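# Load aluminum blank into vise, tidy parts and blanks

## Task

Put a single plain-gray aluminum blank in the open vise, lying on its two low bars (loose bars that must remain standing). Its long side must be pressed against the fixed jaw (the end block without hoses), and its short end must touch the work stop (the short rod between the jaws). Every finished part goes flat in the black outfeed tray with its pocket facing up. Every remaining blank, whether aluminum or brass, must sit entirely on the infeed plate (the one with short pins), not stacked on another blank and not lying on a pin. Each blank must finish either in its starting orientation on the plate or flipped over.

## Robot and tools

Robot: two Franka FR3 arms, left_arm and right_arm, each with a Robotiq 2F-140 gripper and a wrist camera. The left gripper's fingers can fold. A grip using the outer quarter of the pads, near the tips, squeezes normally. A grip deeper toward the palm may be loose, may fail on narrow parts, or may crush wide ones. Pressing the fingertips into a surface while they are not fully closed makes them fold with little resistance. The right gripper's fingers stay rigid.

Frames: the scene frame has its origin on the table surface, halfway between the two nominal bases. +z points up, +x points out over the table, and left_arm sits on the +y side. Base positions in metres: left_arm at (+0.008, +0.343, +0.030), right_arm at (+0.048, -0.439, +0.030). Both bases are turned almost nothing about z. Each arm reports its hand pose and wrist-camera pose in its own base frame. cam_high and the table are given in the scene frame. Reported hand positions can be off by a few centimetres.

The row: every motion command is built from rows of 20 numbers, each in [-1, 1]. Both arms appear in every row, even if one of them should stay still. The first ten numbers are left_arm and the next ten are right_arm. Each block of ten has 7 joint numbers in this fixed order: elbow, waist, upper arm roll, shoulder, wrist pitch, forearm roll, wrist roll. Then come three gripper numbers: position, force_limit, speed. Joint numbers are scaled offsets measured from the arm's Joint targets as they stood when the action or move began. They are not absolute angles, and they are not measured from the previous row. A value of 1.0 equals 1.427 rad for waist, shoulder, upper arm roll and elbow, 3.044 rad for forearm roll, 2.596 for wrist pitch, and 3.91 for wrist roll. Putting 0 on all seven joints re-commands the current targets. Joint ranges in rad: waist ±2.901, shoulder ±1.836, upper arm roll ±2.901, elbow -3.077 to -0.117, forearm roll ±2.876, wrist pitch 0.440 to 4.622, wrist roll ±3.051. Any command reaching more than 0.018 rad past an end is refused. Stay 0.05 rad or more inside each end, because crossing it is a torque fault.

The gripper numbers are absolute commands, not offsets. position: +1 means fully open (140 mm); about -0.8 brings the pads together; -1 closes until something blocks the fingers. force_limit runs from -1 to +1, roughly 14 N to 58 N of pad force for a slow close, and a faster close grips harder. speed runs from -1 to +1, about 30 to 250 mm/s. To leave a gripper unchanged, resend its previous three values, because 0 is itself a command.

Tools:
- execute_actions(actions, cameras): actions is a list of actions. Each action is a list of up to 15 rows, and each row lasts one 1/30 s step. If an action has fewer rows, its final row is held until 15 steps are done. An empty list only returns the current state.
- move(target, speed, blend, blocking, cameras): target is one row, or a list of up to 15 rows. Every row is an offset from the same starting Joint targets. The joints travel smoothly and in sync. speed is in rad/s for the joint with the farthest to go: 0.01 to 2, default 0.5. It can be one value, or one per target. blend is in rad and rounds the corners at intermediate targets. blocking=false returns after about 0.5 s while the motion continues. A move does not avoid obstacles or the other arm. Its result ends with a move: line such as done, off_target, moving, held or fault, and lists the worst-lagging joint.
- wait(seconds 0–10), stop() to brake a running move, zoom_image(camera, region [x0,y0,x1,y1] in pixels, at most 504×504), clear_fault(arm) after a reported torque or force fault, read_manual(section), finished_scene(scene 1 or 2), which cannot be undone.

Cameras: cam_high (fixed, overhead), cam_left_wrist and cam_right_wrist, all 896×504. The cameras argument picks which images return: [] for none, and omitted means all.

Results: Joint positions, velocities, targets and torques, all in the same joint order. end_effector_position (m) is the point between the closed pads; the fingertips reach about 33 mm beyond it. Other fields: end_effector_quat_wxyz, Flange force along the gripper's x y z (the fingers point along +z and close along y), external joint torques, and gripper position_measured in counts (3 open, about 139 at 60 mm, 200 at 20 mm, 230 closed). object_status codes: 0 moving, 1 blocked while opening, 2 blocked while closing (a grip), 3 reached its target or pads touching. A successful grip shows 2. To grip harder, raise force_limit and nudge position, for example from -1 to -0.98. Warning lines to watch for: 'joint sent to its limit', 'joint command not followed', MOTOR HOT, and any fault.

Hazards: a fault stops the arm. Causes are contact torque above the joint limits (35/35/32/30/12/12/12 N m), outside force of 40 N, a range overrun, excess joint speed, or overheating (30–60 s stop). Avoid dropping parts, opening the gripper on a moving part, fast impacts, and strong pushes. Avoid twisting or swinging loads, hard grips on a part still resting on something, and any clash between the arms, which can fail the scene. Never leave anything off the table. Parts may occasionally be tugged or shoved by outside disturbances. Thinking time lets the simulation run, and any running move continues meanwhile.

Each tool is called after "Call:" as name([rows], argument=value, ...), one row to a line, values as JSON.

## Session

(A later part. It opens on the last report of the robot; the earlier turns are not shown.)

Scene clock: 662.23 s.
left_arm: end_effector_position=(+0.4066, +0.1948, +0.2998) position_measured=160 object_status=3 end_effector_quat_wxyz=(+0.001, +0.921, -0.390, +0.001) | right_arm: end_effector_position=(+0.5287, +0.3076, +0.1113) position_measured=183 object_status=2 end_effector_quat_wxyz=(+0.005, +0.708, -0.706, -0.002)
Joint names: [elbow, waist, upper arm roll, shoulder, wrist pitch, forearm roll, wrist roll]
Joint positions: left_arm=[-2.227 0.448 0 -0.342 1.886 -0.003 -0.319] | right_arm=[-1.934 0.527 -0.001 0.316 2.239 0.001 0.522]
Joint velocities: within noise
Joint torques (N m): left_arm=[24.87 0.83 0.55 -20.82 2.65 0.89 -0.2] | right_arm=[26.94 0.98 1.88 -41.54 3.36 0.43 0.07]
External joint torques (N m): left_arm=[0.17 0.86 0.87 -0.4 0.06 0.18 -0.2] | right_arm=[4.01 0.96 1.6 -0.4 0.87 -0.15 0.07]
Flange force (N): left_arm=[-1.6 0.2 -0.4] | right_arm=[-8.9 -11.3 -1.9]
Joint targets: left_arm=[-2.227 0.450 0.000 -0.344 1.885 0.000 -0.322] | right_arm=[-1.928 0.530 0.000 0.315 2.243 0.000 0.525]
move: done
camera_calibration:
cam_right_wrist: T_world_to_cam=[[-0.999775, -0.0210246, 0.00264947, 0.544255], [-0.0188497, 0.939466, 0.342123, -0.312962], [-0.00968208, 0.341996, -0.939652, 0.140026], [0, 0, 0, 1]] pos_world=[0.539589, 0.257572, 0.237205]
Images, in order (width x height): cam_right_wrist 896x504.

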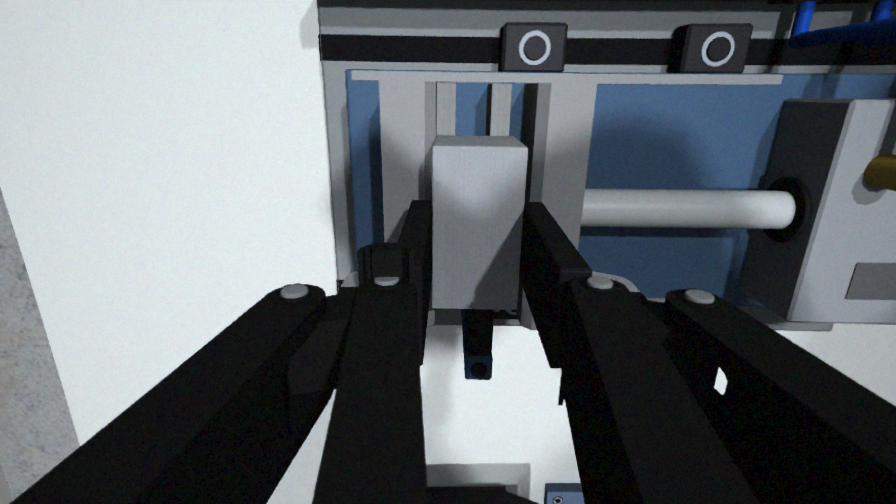

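Call:
move(target=[0,0,0,0,0,0,0,-0.25,-0.05,-1, 0.001395,0.001005,0,0.000938,-0.000251,0,0.00025,-1,-0.05,-1], speed=0.02, cameras=["cam_right_wrist"])

Call:
zoom_image(camera="cam_right_wrist", region=[405, 260, 545, 400])

Scene clock: 665.00 s.
left_arm: end_effector_position=(+0.4066, +0.1948, +0.2998) position_measured=160 object_status=3 end_effector_quat_wxyz=(+0.001, +0.921, -0.390, +0.001) | right_arm: end_effector_position=(+0.5288, +0.3076, +0.1113) position_measured=183 object_status=2 end_effector_quat_wxyz=(+0.006, +0.708, -0.706, -0.002)
Joint names: [elbow, waist, upper arm roll, shoulder, wrist pitch, forearm roll, wrist roll]
Joint positions: left_arm=[-2.227 0.448 0 -0.342 1.886 -0.003 -0.319] | right_arm=[-1.932 0.528 -0.001 0.317 2.237 0.001 0.523]
Joint velocities: within noise
Joint torques (N m): left_arm=[24.92 0.85 0.59 -20.84 2.65 0.89 -0.19] | right_arm=[27.23 1.67 2.06 -41.55 3.56 0.6 0.12]
External joint torques (N m): left_arm=[0.23 0.9 0.94 -0.4 0.06 0.17 -0.19] | right_arm=[4.23 1.72 1.84 -0.22 1.06 0.02 0.12]
Flange force (N): left_arm=[-1.7 0.0 -0.5] | right_arm=[-10.4 -11.8 -1.5]
Joint targets: left_arm=[-2.227 0.450 0.000 -0.344 1.885 0.000 -0.322] | right_arm=[-1.926 0.532 0.000 0.316 2.242 0.000 0.526]
move: done
camera_calibration:
cam_right_wrist: T_world_to_cam=[[-0.999773, -0.0210275, 0.00335535, 0.544207], [-0.0186225, 0.939848, 0.341084, -0.313145], [-0.0103257, 0.340944, -0.940027, 0.140708], [0, 0, 0, 1]] pos_world=[0.539705, 0.257779, 0.237252]
Images, in order (width x height): cam_right_wrist 896x504.

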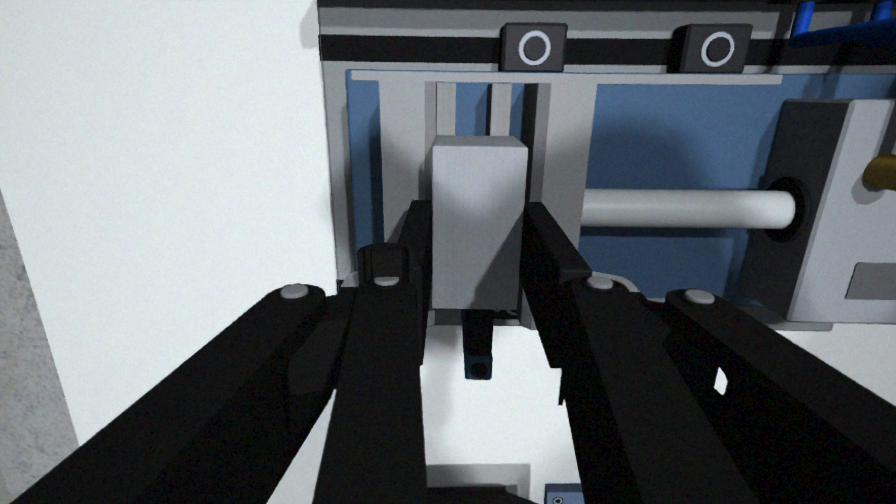

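Scaled by 3.600 from the camera's 896x504 image, which has a finer 1280x720 frame.

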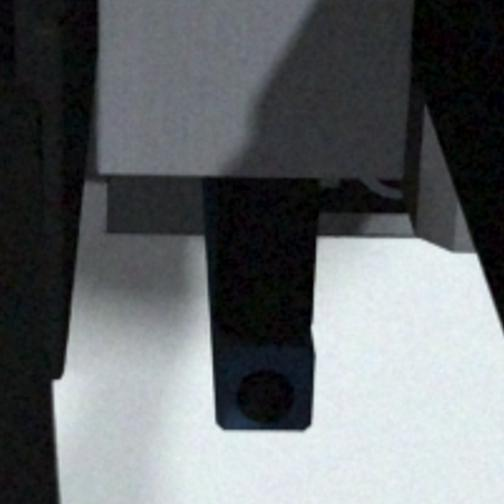

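Call:
move(target=[0,0,0,0,0,0,0,-0.25,-0.05,-1, -0.001174,0,0,0.001922,0.001702,0,0,-1,-0.05,-1], speed=0.02, cameras=[])

Scene clock: 669.70 s.
left_arm: end_effector_position=(+0.4066, +0.1948, +0.2998) position_measured=160 object_status=3 end_effector_quat_wxyz=(+0.001, +0.921, -0.390, +0.001) | right_arm: end_effector_position=(+0.5288, +0.3077, +0.1105) position_measured=183 object_status=2 end_effector_quat_wxyz=(+0.006, +0.708, -0.706, -0.002)
Joint names: [elbow, waist, upper arm roll, shoulder, wrist pitch, forearm roll, wrist roll]
Joint positions: left_arm=[-2.227 0.448 0 -0.342 1.886 -0.003 -0.319] | right_arm=[-1.931 0.528 -0.001 0.319 2.237 0 0.523]
Joint velocities: within noise
Joint torques (N m): left_arm=[24.91 0.8 0.59 -20.84 2.66 0.9 -0.21] | right_arm=[25.81 1.42 2.1 -40.85 3.37 0.67 0.07]
External joint torques (N m): left_arm=[0.21 0.78 0.86 -0.38 0.07 0.18 -0.21] | right_arm=[2.72 1.52 1.94 0.68 0.86 0.09 0.07]
Flange force (N): left_arm=[-1.5 0.1 -0.4] | right_arm=[-8.4 -8.9 0.6]
Joint targets: left_arm=[-2.227 0.450 0.000 -0.344 1.885 0.000 -0.322] | right_arm=[-1.928 0.532 0.000 0.319 2.246 0.000 0.526]
move: done
No camera images: "cameras" was empty.

Call:
move(target=[0,0,0,0,0,0,0,-0.25,-0.05,-1, -0.000587,0,0,0.000961,0.000851,0,0,-1,-0.05,-1], speed=0.02, cameras=[])

Scene clock: 671.97 s.
left_arm: end_effector_position=(+0.4066, +0.1948, +0.2998) position_measured=160 object_status=3 end_effector_quat_wxyz=(+0.001, +0.921, -0.390, +0.001) | right_arm: end_effector_position=(+0.5288, +0.3077, +0.1100) position_measured=183 object_status=2 end_effector_quat_wxyz=(+0.006, +0.708, -0.706, -0.002)
Joint names: [elbow, waist, upper arm roll, shoulder, wrist pitch, forearm roll, wrist roll]
Joint positions: left_arm=[-2.227 0.448 0 -0.342 1.886 -0.003 -0.319] | right_arm=[-1.931 0.528 -0.001 0.32 2.238 0 0.523]
Joint velocities: within noise
Joint torques (N m): left_arm=[24.9 0.87 0.58 -20.78 2.67 0.88 -0.18] | right_arm=[25.58 1.41 2.22 -40.63 3.59 0.69 0.07]
External joint torques (N m): left_arm=[0.23 0.86 0.87 -0.32 0.08 0.17 -0.18] | right_arm=[2.58 1.39 1.95 0.81 1.09 0.11 0.06]
Flange force (N): left_arm=[-1.5 -0.2 -0.4] | right_arm=[-8.0 -8.5 1.4]
Joint targets: left_arm=[-2.227 0.450 0.000 -0.344 1.885 0.000 -0.322] | right_arm=[-1.929 0.532 0.000 0.321 2.249 0.000 0.526]
move: off_target (right_arm); right_arm: the wrist pitch is farthest, 0.011 rad from its target
No camera images: "cameras" was empty.

Call:
move(target=[0,0,0,0,0,0,0,-0.25,-0.05,-1, -0.000587,0,0,0.000961,0.000851,0,0,-1,-0.05,-1], speed=0.02, cameras=["cam_right_wrist"])

Call:
zoom_image(camera="cam_right_wrist", region=[405, 60, 545, 200])

Scene clock: 675.33 s.
left_arm: end_effector_position=(+0.4066, +0.1948, +0.2998) position_measured=160 object_status=3 end_effector_quat_wxyz=(+0.001, +0.921, -0.390, +0.001) | right_arm: end_effector_position=(+0.5288, +0.3077, +0.1100) position_measured=183 object_status=2 end_effector_quat_wxyz=(+0.006, +0.708, -0.706, -0.002)
Joint names: [elbow, waist, upper arm roll, shoulder, wrist pitch, forearm roll, wrist roll]
Joint positions: left_arm=[-2.227 0.448 0 -0.342 1.886 -0.003 -0.319] | right_arm=[-1.931 0.528 -0.001 0.32 2.238 0 0.523]
Joint velocities: within noise
Joint torques (N m): left_arm=[24.89 0.81 0.56 -20.8 2.65 0.9 -0.14] | right_arm=[25.5 1.38 2.18 -39.79 3.88 0.72 0.04]
External joint torques (N m): left_arm=[0.18 0.82 0.86 -0.35 0.05 0.19 -0.14] | right_arm=[2.53 1.38 1.91 1.61 1.38 0.13 0.04]
Flange force (N): left_arm=[-1.6 0.0 -0.4] | right_arm=[-8.8 -10.0 3.1]
Joint targets: left_arm=[-2.227 0.450 0.000 -0.344 1.885 0.000 -0.322] | right_arm=[-1.930 0.532 0.000 0.322 2.251 0.000 0.526]
move: off_target (right_arm); right_arm: the wrist pitch is farthest, 0.013 rad from its target
camera_calibration:
cam_right_wrist: T_world_to_cam=[[-0.999768, -0.0211239, 0.00410313, 0.544174], [-0.0184673, 0.940135, 0.340302, -0.312813], [-0.011046, 0.340147, -0.940307, 0.140145], [0, 0, 0, 1]] pos_world=[0.539819, 0.257912, 0.235997]
Images, in order (width x height): cam_right_wrist 896x504.

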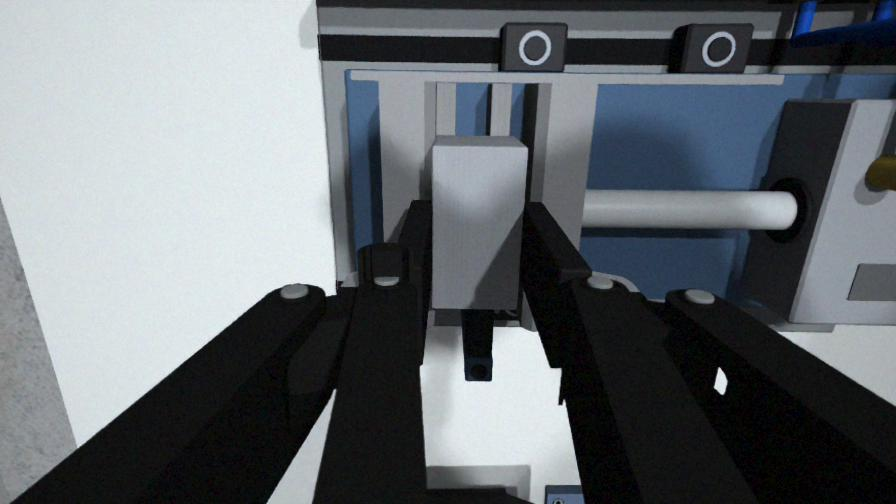

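Scaled by 3.600 from the camera's 896x504 image, which has a finer 1280x720 frame.

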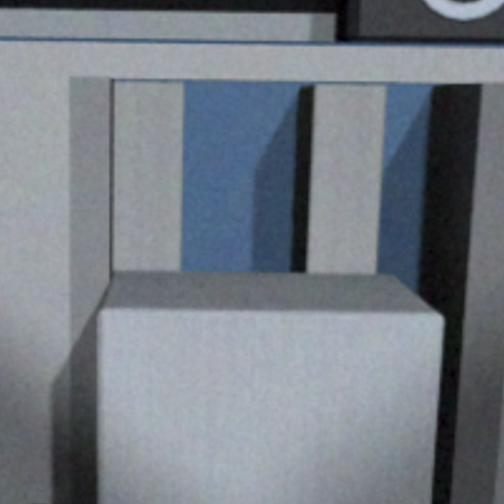

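Call:
move(target=[0,0,0,0,0,0,0,-0.25,-0.05,-1, -0.000587,0,0,0.000961,0.000851,0,0,-1,-0.05,-1], speed=0.02, cameras=[])

Scene clock: 682.53 s.
left_arm: end_effector_position=(+0.4066, +0.1948, +0.2997) position_measured=160 object_status=3 end_effector_quat_wxyz=(+0.001, +0.921, -0.390, +0.001) | right_arm: end_effector_position=(+0.5288, +0.3077, +0.1100) position_measured=183 object_status=2 end_effector_quat_wxyz=(+0.006, +0.708, -0.706, -0.002)
Joint names: [elbow, waist, upper arm roll, shoulder, wrist pitch, forearm roll, wrist roll]
Joint positions: left_arm=[-2.227 0.448 0 -0.342 1.886 -0.003 -0.319] | right_arm=[-1.931 0.528 -0.001 0.32 2.238 0 0.523]
Joint velocities: within noise
Joint torques (N m): left_arm=[24.92 0.87 0.59 -20.81 2.66 0.89 -0.2] | right_arm=[25.36 1.41 2.21 -38.99 4.18 0.71 0.01]
External joint torques (N m): left_arm=[0.28 0.86 0.87 -0.41 0.08 0.18 -0.2] | right_arm=[2.49 1.51 2.04 2.23 1.71 0.13 0.01]
Flange force (N): left_arm=[-1.6 0.0 -0.6] | right_arm=[-9.5 -10.8 4.7]
Joint targets: left_arm=[-2.227 0.450 0.000 -0.344 1.885 0.000 -0.322] | right_arm=[-1.931 0.532 0.000 0.323 2.253 0.000 0.526]
move: off_target (right_arm); right_arm: the wrist pitch is farthest, 0.015 rad from its target
No camera images: "cameras" was empty.

Call:
move(target=[0,0,0,0,0,0,0,-0.25,-0.05,-1, 0.001174,0,0,-0.001922,-0.001702,0,0,-1,-0.05,-1], speed=0.02, cameras=[])

Scene clock: 692.50 s.
left_arm: end_effector_position=(+0.4066, +0.1948, +0.2997) position_measured=160 object_status=3 end_effector_quat_wxyz=(+0.001, +0.921, -0.390, +0.001) | right_arm: end_effector_position=(+0.5288, +0.3077, +0.1100) position_measured=183 object_status=2 end_effector_quat_wxyz=(+0.006, +0.708, -0.706, -0.002)
Joint names: [elbow, waist, upper arm roll, shoulder, wrist pitch, forearm roll, wrist roll]
Joint positions: left_arm=[-2.227 0.448 0 -0.342 1.886 -0.003 -0.319] | right_arm=[-1.931 0.528 -0.001 0.32 2.238 0 0.523]
Joint velocities: within noise
Joint torques (N m): left_arm=[24.9 0.89 0.62 -20.85 2.65 0.89 -0.18] | right_arm=[25.54 1.37 2.22 -39.97 4.11 0.7 0.15]
External joint torques (N m): left_arm=[0.17 0.93 0.94 -0.4 0.05 0.18 -0.18] | right_arm=[2.56 1.38 1.98 1.34 1.61 0.13 0.15]
Flange force (N): left_arm=[-1.8 0.2 -0.4] | right_arm=[-8.5 -9.1 3.2]
Joint targets: left_arm=[-2.227 0.450 0.000 -0.344 1.885 0.000 -0.322] | right_arm=[-1.929 0.532 0.000 0.321 2.249 0.000 0.526]
move: off_target (right_arm); right_arm: the wrist pitch is farthest, 0.011 rad from its target
No camera images: "cameras" was empty.

Call:
move(target=[0,0,0,0,0,0,0,-0.25,-0.05,-1, 0.001174,0,0,-0.001922,-0.001702,0,0,-1,-0.05,-1], speed=0.02, cameras=[])

Scene clock: 695.27 s.
left_arm: end_effector_position=(+0.4066, +0.1948, +0.2997) position_measured=160 object_status=3 end_effector_quat_wxyz=(+0.001, +0.921, -0.390, +0.001) | right_arm: end_effector_position=(+0.5288, +0.3077, +0.1100) position_measured=183 object_status=2 end_effector_quat_wxyz=(+0.006, +0.708, -0.706, -0.002)
Joint names: [elbow, waist, upper arm roll, shoulder, wrist pitch, forearm roll, wrist roll]
Joint positions: left_arm=[-2.227 0.448 0 -0.342 1.886 -0.003 -0.319] | right_arm=[-1.931 0.528 -0.001 0.32 2.238 0 0.523]
Joint velocities: within noise
Joint torques (N m): left_arm=[24.91 0.84 0.59 -20.83 2.66 0.89 -0.19] | right_arm=[26.33 1.36 2.25 -41.62 3.69 0.69 0.06]
External joint torques (N m): left_arm=[0.13 0.81 0.85 -0.28 0.06 0.18 -0.19] | right_arm=[3.38 1.32 1.97 -0.31 1.2 0.11 0.06]
Flange force (N): left_arm=[-1.5 0.0 -0.3] | right_arm=[-8.0 -8.7 -0.6]
Joint targets: left_arm=[-2.227 0.450 0.000 -0.344 1.885 0.000 -0.322] | right_arm=[-1.927 0.532 0.000 0.318 2.244 0.000 0.526]
move: done
No camera images: "cameras" was empty.

Call:
move(target=[0,0,0,0,0,0,0,-0.25,-0.05,-1, 0.003445,0.000133,0,0.002316,-0.000620,0,-0.000033,-1,-0.05,-1], speed=0.02, cameras=[])

Scene clock: 700.50 s.
left_arm: end_effector_position=(+0.4066, +0.1948, +0.2997) position_measured=160 object_status=3 end_effector_quat_wxyz=(+0.001, +0.921, -0.390, +0.001) | right_arm: end_effector_position=(+0.5289, +0.3077, +0.1100) position_measured=183 object_status=2 end_effector_quat_wxyz=(+0.007, +0.708, -0.706, -0.002)
Joint names: [elbow, waist, upper arm roll, shoulder, wrist pitch, forearm roll, wrist roll]
Joint positions: left_arm=[-2.227 0.448 0 -0.342 1.886 -0.003 -0.319] | right_arm=[-1.929 0.528 -0.001 0.321 2.235 0 0.523]
Joint velocities: within noise
Joint torques (N m): left_arm=[24.89 0.86 0.59 -20.83 2.66 0.9 -0.19] | right_arm=[27.55 1.45 2.3 -41.25 3.88 0.7 0.04]
External joint torques (N m): left_arm=[0.14 0.82 0.83 -0.31 0.07 0.18 -0.19] | right_arm=[4.48 1.44 2.03 0.31 1.37 0.12 0.04]
Flange force (N): left_arm=[-1.5 0.1 -0.3] | right_arm=[-11.1 -13.8 -0.3]
Joint targets: left_arm=[-2.227 0.450 0.000 -0.344 1.885 0.000 -0.322] | right_arm=[-1.922 0.532 0.000 0.321 2.243 0.000 0.525]
move: done
No camera images: "cameras" was empty.

Call:
move(target=[0,0,0,0,0,0,0,-0.25,-0.05,-1, -0.001653,-0.000016,0,-0.001111,0.000297,0,0,-1,-0.05,-1], speed=0.02, cameras=[])

Scene clock: 716.50 s.
left_arm: end_effector_position=(+0.4066, +0.1948, +0.2997) position_measured=160 object_status=3 end_effector_quat_wxyz=(+0.001, +0.921, -0.390, +0.001) | right_arm: end_effector_position=(+0.5289, +0.3077, +0.1100) position_measured=183 object_status=2 end_effector_quat_wxyz=(+0.007, +0.708, -0.706, -0.002)
Joint names: [elbow, waist, upper arm roll, shoulder, wrist pitch, forearm roll, wrist roll]
Joint positions: left_arm=[-2.227 0.448 0 -0.342 1.886 -0.003 -0.319] | right_arm=[-1.928 0.528 -0.001 0.322 2.234 0 0.523]
Joint velocities: within noise
Joint torques (N m): left_arm=[24.91 0.85 0.58 -20.81 2.67 0.9 -0.17] | right_arm=[26.95 1.43 2.2 -41.83 4.03 0.71 0.01]
External joint torques (N m): left_arm=[0.15 0.88 0.91 -0.26 0.07 0.18 -0.17] | right_arm=[4.06 1.54 2.03 -0.52 1.56 0.13 0]
Flange force (N): left_arm=[-1.6 -0.2 -0.3] | right_arm=[-9.0 -10.0 -0.7]
Joint targets: left_arm=[-2.227 0.450 0.000 -0.344 1.885 0.000 -0.322] | right_arm=[-1.925 0.532 0.000 0.320 2.243 0.000 0.525]
move: done
No camera images: "cameras" was empty.

Call:
move(target=[0,0,0,0,0,0,0,-0.25,-0.05,-1, 0,0,0,0,0,0,0,-0.25,-0.05,-1], speed=0.05, cameras=["cam_right_wrist"])

Call:
zoom_image(camera="cam_right_wrist", region=[380, 60, 600, 400])

Scene clock: 719.13 s.
left_arm: end_effector_position=(+0.4066, +0.1948, +0.2997) position_measured=160 object_status=3 end_effector_quat_wxyz=(+0.001, +0.921, -0.390, +0.001) | right_arm: end_effector_position=(+0.5305, +0.3100, +0.1116) position_measured=160 object_status=0 end_effector_quat_wxyz=(+0.004, +0.709, -0.705, -0.001)
Joint names: [elbow, waist, upper arm roll, shoulder, wrist pitch, forearm roll, wrist roll]
Joint positions: left_arm=[-2.227 0.448 0 -0.342 1.886 -0.003 -0.319] | right_arm=[-1.926 0.53 -0.001 0.321 2.239 0 0.523]
Joint velocities: within noise
Joint torques (N m): left_arm=[24.91 0.87 0.58 -20.8 2.65 0.89 -0.17] | right_arm=[24.75 0.09 1.03 -41.34 2.73 0.61 0.03]
External joint torques (N m): left_arm=[0.13 0.88 0.88 -0.22 0.05 0.18 -0.17] | right_arm=[1.7 0.13 0.81 0.14 0.22 0.02 0.03]
Flange force (N): left_arm=[-1.6 -0.2 -0.2] | right_arm=[-4.1 -5.9 -0.7]
Joint targets: left_arm=[-2.227 0.450 0.000 -0.344 1.885 0.000 -0.322] | right_arm=[-1.925 0.532 0.000 0.320 2.243 0.000 0.525]
move: done
camera_calibration:
cam_right_wrist: T_world_to_cam=[[-0.999736, -0.0229535, -0.000348949, 0.546955], [-0.0216845, 0.939257, 0.342529, -0.313784], [-0.0075345, 0.342446, -0.939507, 0.138232], [0, 0, 0, 1]] pos_world=[0.541048, 0.259941, 0.237541]
Images, in order (width x height): cam_right_wrist 896x504.

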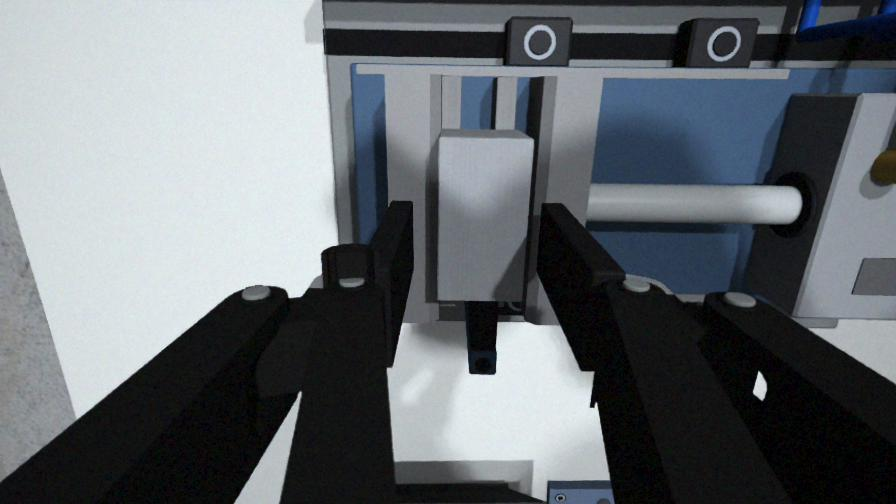

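Scaled by 1.482 from the camera's 896x504 image, which has a finer 1280x720 frame.

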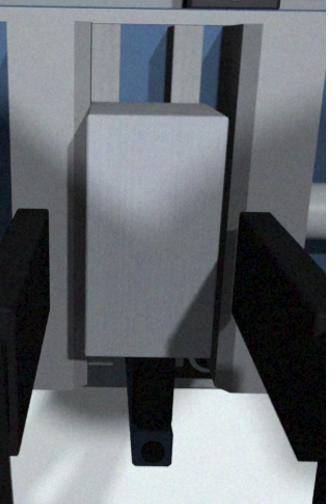

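Call:
move(target=[0,0,0,0,0,0,0,-0.25,-0.05,-1, 0.051223,0,0,-0.065318,-0.064062,0,0,-0.25,-0.05,-1], speed=0.15, cameras=["cam_right_wrist", "cam_high"])

Call:
zoom_image(camera="cam_right_wrist", region=[350, 100, 600, 400])

Scene clock: 723.97 s.
left_arm: end_effector_position=(+0.4066, +0.1948, +0.2997) position_measured=160 object_status=3 end_effector_quat_wxyz=(+0.001, +0.921, -0.390, +0.001) | right_arm: end_effector_position=(+0.5318, +0.3108, +0.1894) position_measured=160 object_status=3 end_effector_quat_wxyz=(-0.002, +0.709, -0.705, +0.001)
Joint names: [elbow, waist, upper arm roll, shoulder, wrist pitch, forearm roll, wrist roll]
Joint positions: left_arm=[-2.227 0.448 0 -0.342 1.886 -0.003 -0.319] | right_arm=[-1.853 0.53 -0.001 0.226 2.082 0 0.523]
Joint velocities: left_arm=[within noise] | right_arm=[0.001 0 -0.001 -0.001 -0.004 0 0]
Joint torques (N m): left_arm=[24.89 0.87 0.58 -20.81 2.66 0.89 -0.16] | right_arm=[25.66 0.1 0.95 -39.02 2.2 0.67 0.05]
External joint torques (N m): left_arm=[0.22 0.84 0.84 -0.35 0.07 0.17 -0.16] | right_arm=[1.37 0.16 0.81 0.72 -0.35 0.02 0.05]
Flange force (N): left_arm=[-1.6 -0.1 -0.4] | right_arm=[-4.8 -6.8 -2.0]
Joint targets: left_arm=[-2.227 0.450 0.000 -0.344 1.885 0.000 -0.322] | right_arm=[-1.852 0.532 0.000 0.226 2.077 0.000 0.525]
move: done
camera_calibration:
cam_right_wrist: T_world_to_cam=[[-0.999682, -0.022954, -0.0104053, 0.550197], [-0.0251403, 0.937204, 0.347874, -0.339716], [0.00176677, 0.348025, -0.937484, 0.203944], [0, 0, 0, 1]] pos_world=[0.541121, 0.260036, 0.315097]
Images, in order (width x height): cam_high 896x504, cam_right_wrist 896x504.

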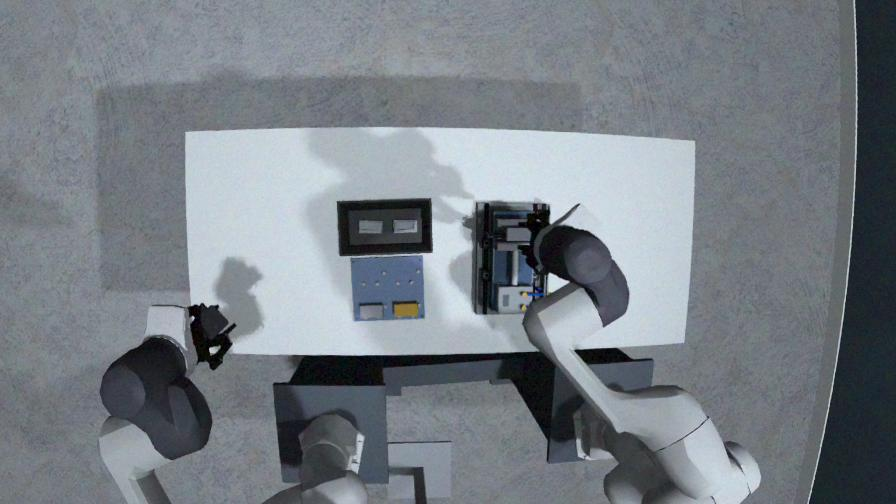

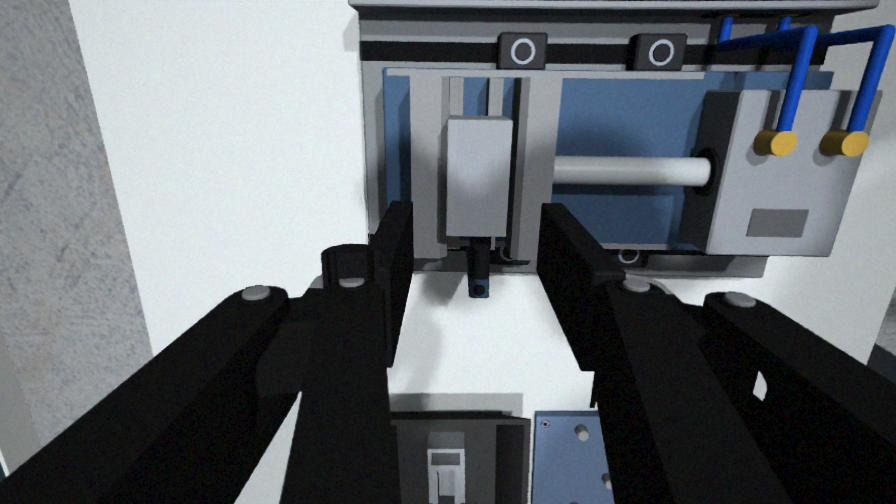

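Scaled by 1.680 from the camera's 896x504 image, which has a finer 1280x720 frame.

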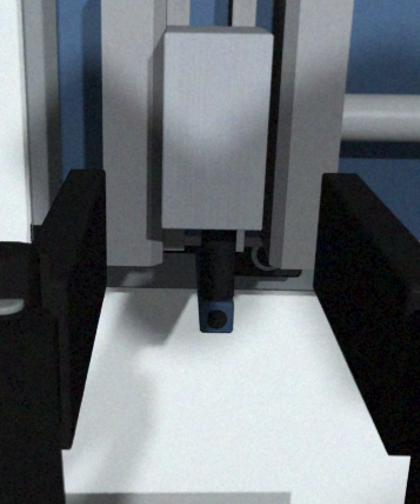

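Call:
zoom_image(camera="cam_right_wrist", region=[400, 60, 570, 180])

Call:
zoom_image(camera="cam_right_wrist", region=[410, 190, 560, 310])

Scaled by 2.965 from the camera's 896x504 image, which has a finer 1280x720 frame.

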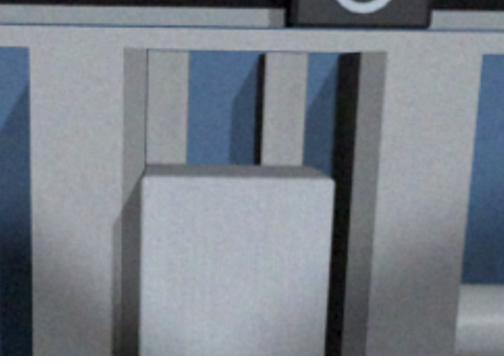

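Scaled by 3.360 from the camera's 896x504 image, which has a finer 1280x720 frame.

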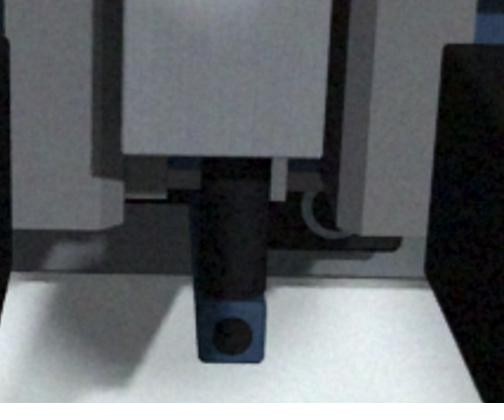

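Call:
zoom_image(camera="cam_right_wrist", region=[436, 70, 526, 130])

Call:
zoom_image(camera="cam_high", region=[465, 190, 565, 320])

Call:
zoom_image(camera="cam_high", region=[330, 190, 440, 330])

Scaled by 5.600 from the camera's 896x504 image, which has a finer 1280x720 frame.

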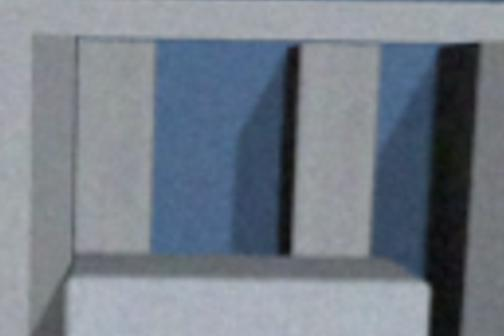

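Scaled by 3.877 from the camera's 896x504 image, which has a finer 1280x720 frame.

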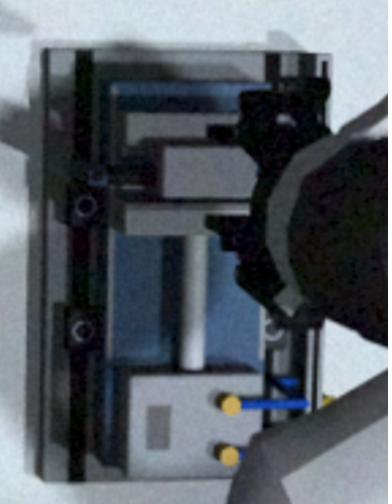

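Scaled by 3.600 from the camera's 896x504 image, which has a finer 1280x720 frame.

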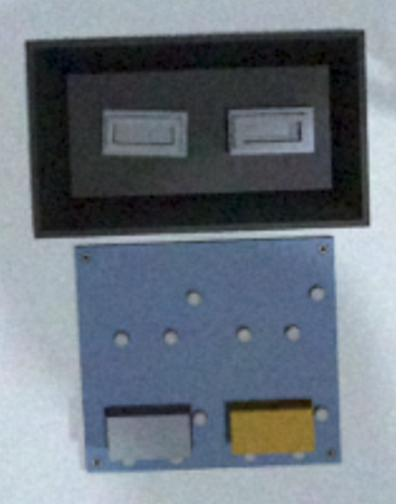

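Call:
move(target=[0,0,0,0,0,0,0,-0.25,-0.05,-1, 0.158449,0.082003,0,0.108695,-0.02735,0,0.029928,-0.25,-0.05,-1], speed=0.3, cameras=["cam_right_wrist", "cam_high"])

Call:
zoom_image(camera="cam_right_wrist", region=[390, 0, 560, 150])

Call:
zoom_image(camera="cam_high", region=[465, 190, 565, 320])

Scene clock: 781.27 s.
left_arm: end_effector_position=(+0.4066, +0.1948, +0.2997) position_measured=160 object_status=3 end_effector_quat_wxyz=(+0.001, +0.921, -0.390, +0.001) | right_arm: end_effector_position=(+0.5308, +0.4020, +0.1902) position_measured=160 object_status=3 end_effector_quat_wxyz=(-0.002, +0.711, -0.703, +0.000)
Joint names: [elbow, waist, upper arm roll, shoulder, wrist pitch, forearm roll, wrist roll]
Joint positions: left_arm=[-2.227 0.448 0 -0.342 1.886 -0.003 -0.319] | right_arm=[-1.627 0.648 0 0.38 2.011 0 0.637]
Joint velocities: left_arm=[within noise] | right_arm=[0.002 0 0.002 0 0 0.001 0.006]
Joint torques (N m): left_arm=[24.89 0.82 0.6 -20.81 2.67 0.9 -0.17] | right_arm=[26.49 -0.39 1.13 -43.56 2.28 0.7 0.08]
External joint torques (N m): left_arm=[0.1 0.81 0.88 -0.23 0.06 0.18 -0.17] | right_arm=[2.05 -0.3 0.88 1.01 -0.24 0.02 0.08]
Flange force (N): left_arm=[-1.6 -0.1 -0.1] | right_arm=[-8.3 -10.9 -2.8]
Joint targets: left_arm=[-2.227 0.450 0.000 -0.344 1.885 0.000 -0.322] | right_arm=[-1.626 0.649 0.000 0.381 2.006 0.000 0.642]
move: done
camera_calibration:
cam_right_wrist: T_world_to_cam=[[-0.999547, -0.0282384, -0.0103937, 0.553326], [-0.0300903, 0.936771, 0.348646, -0.422875], [-0.000108711, 0.348801, -0.937197, 0.173624], [0, 0, 0, 1]] pos_world=[0.54037, 0.351202, 0.315905]
Images, in order (width x height): cam_high 896x504, cam_right_wrist 896x504.

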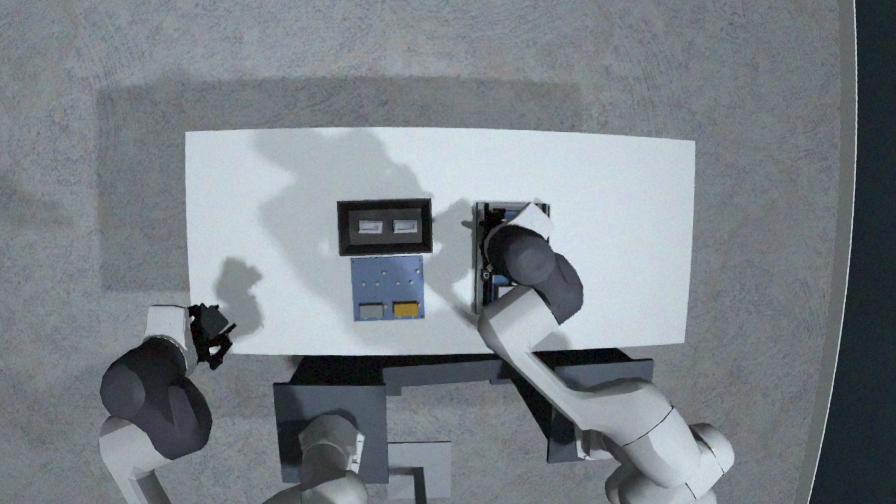

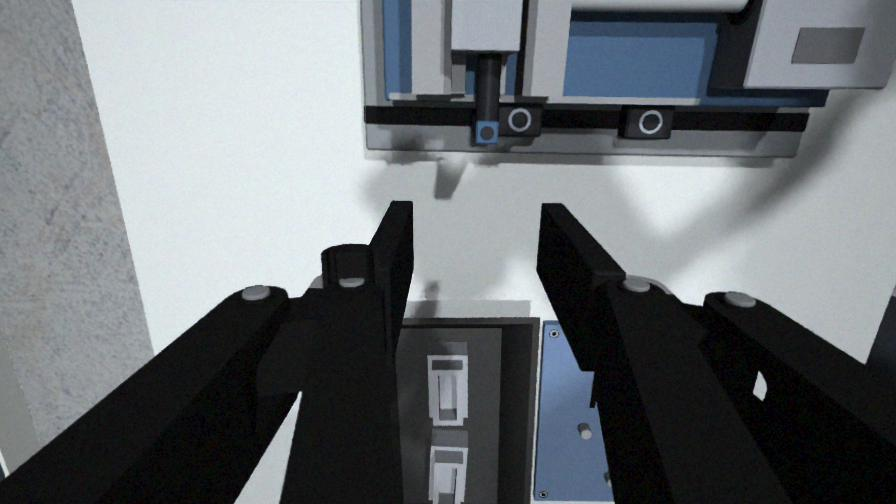

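Scaled by 2.965 from the camera's 896x504 image, which has a finer 1280x720 frame.

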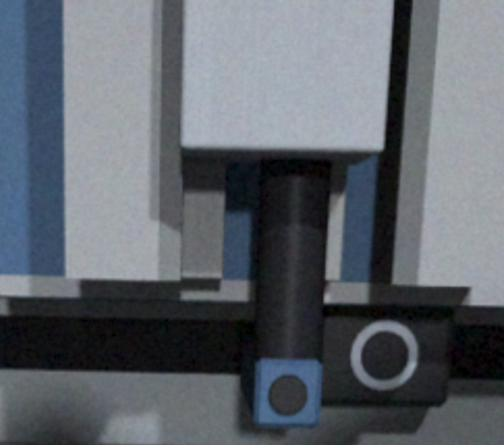

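Scaled by 3.877 from the camera's 896x504 image, which has a finer 1280x720 frame.

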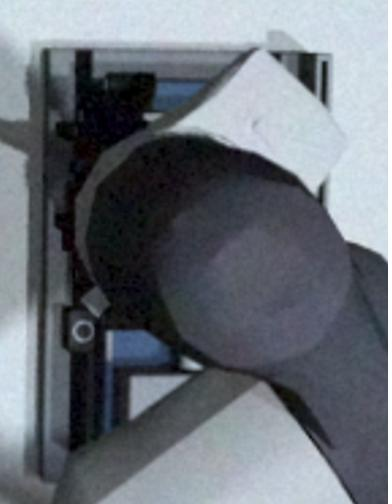

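Call:
zoom_image(camera="cam_right_wrist", region=[445, 30, 529, 78])

Scaled by 6.000 from the camera's 896x504 image, which has a finer 1280x720 frame.

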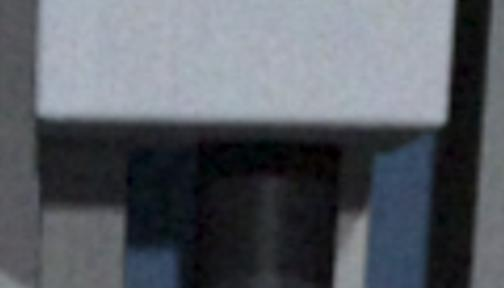

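Call:
zoom_image(camera="cam_high", region=[345, 250, 435, 325])

Call:
zoom_image(camera="cam_high", region=[335, 195, 440, 260])

Scaled by 5.600 from the camera's 896x504 image, which has a finer 1280x720 frame.

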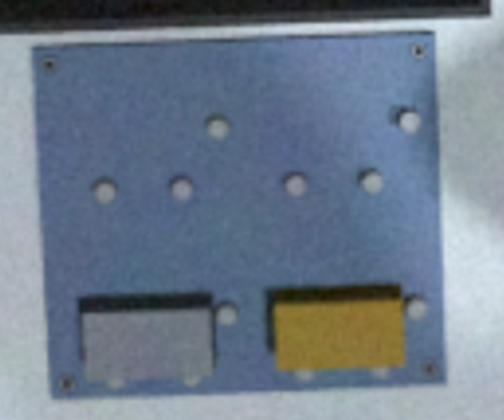

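Scaled by 4.800 from the camera's 896x504 image, which has a finer 1280x720 frame.

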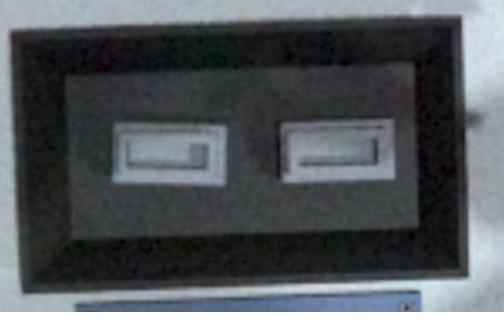

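Call:
execute_actions(actions=[], cameras=["cam_right_wrist"])

Call:
zoom_image(camera="cam_right_wrist", region=[380, 300, 640, 504])

Scene clock: 802.07 s.
left_arm: end_effector_position=(+0.4066, +0.1948, +0.2997) position_measured=160 object_status=3 end_effector_quat_wxyz=(+0.001, +0.921, -0.390, +0.001) | right_arm: end_effector_position=(+0.5307, +0.4020, +0.1902) position_measured=160 object_status=3 end_effector_quat_wxyz=(-0.002, +0.710, -0.704, +0.000)
Joint names: [elbow, waist, upper arm roll, shoulder, wrist pitch, forearm roll, wrist roll]
Joint positions: left_arm=[-2.227 0.448 0 -0.342 1.886 -0.003 -0.319] | right_arm=[-1.627 0.648 0 0.38 2.01 0 0.639]
Joint velocities: within noise
Joint torques (N m): left_arm=[24.89 0.87 0.57 -20.78 2.66 0.88 -0.19] | right_arm=[26.19 -0.3 1.11 -43.62 2.27 0.68 0.09]
External joint torques (N m): left_arm=[0.19 0.9 0.89 -0.26 0.07 0.17 -0.19] | right_arm=[1.58 -0.31 0.78 1.25 -0.26 0 0.09]
Flange force (N): left_arm=[-1.5 -0.3 -0.3] | right_arm=[-7.4 -9.8 -2.0]
Joint targets: left_arm=[-2.227 0.450 0.000 -0.344 1.885 0.000 -0.322] | right_arm=[-1.626 0.649 0.000 0.381 2.006 0.000 0.642]
Tool commands: left_gripper/position=-0.25 left_gripper/force_limit=-0.05 left_gripper/speed=-1.0 right_gripper/position=-0.25 right_gripper/force_limit=-0.05 right_gripper/speed=-1.0
camera_calibration:
cam_right_wrist: T_world_to_cam=[[-0.999604, -0.0262432, -0.0101496, 0.552476], [-0.0281352, 0.93689, 0.348492, -0.423911], [0.00036347, 0.348639, -0.937257, 0.173461], [0, 0, 0, 1]] pos_world=[0.540267, 0.351181, 0.315914]
Images, in order (width x height): cam_right_wrist 896x504.

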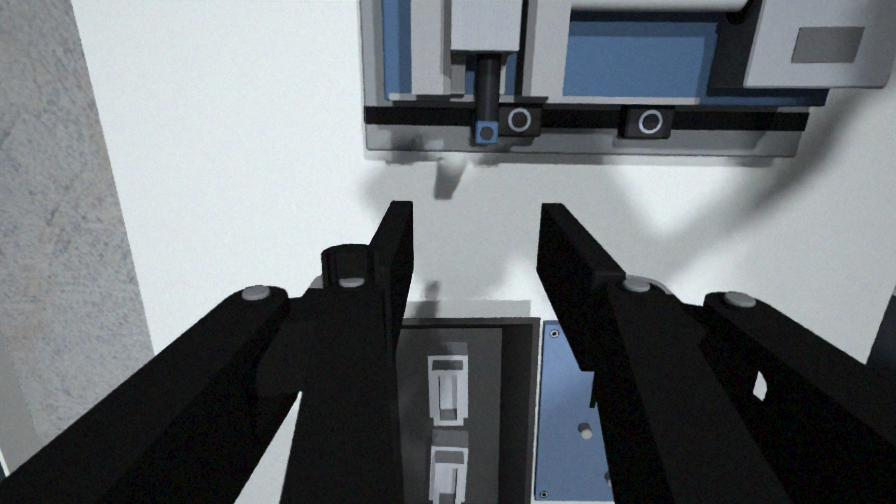

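Scaled by 1.938 from the camera's 896x504 image, which has a finer 1280x720 frame.

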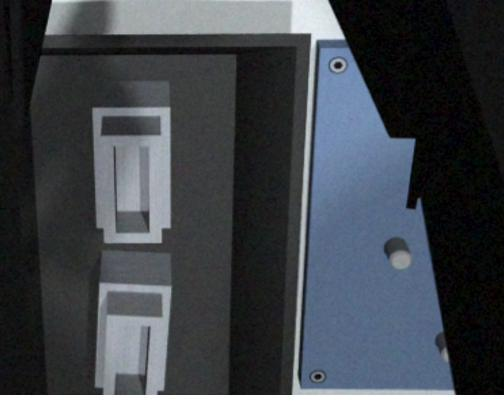

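Call:
finished_scene(scene=2)

The scene is finished: the task was done.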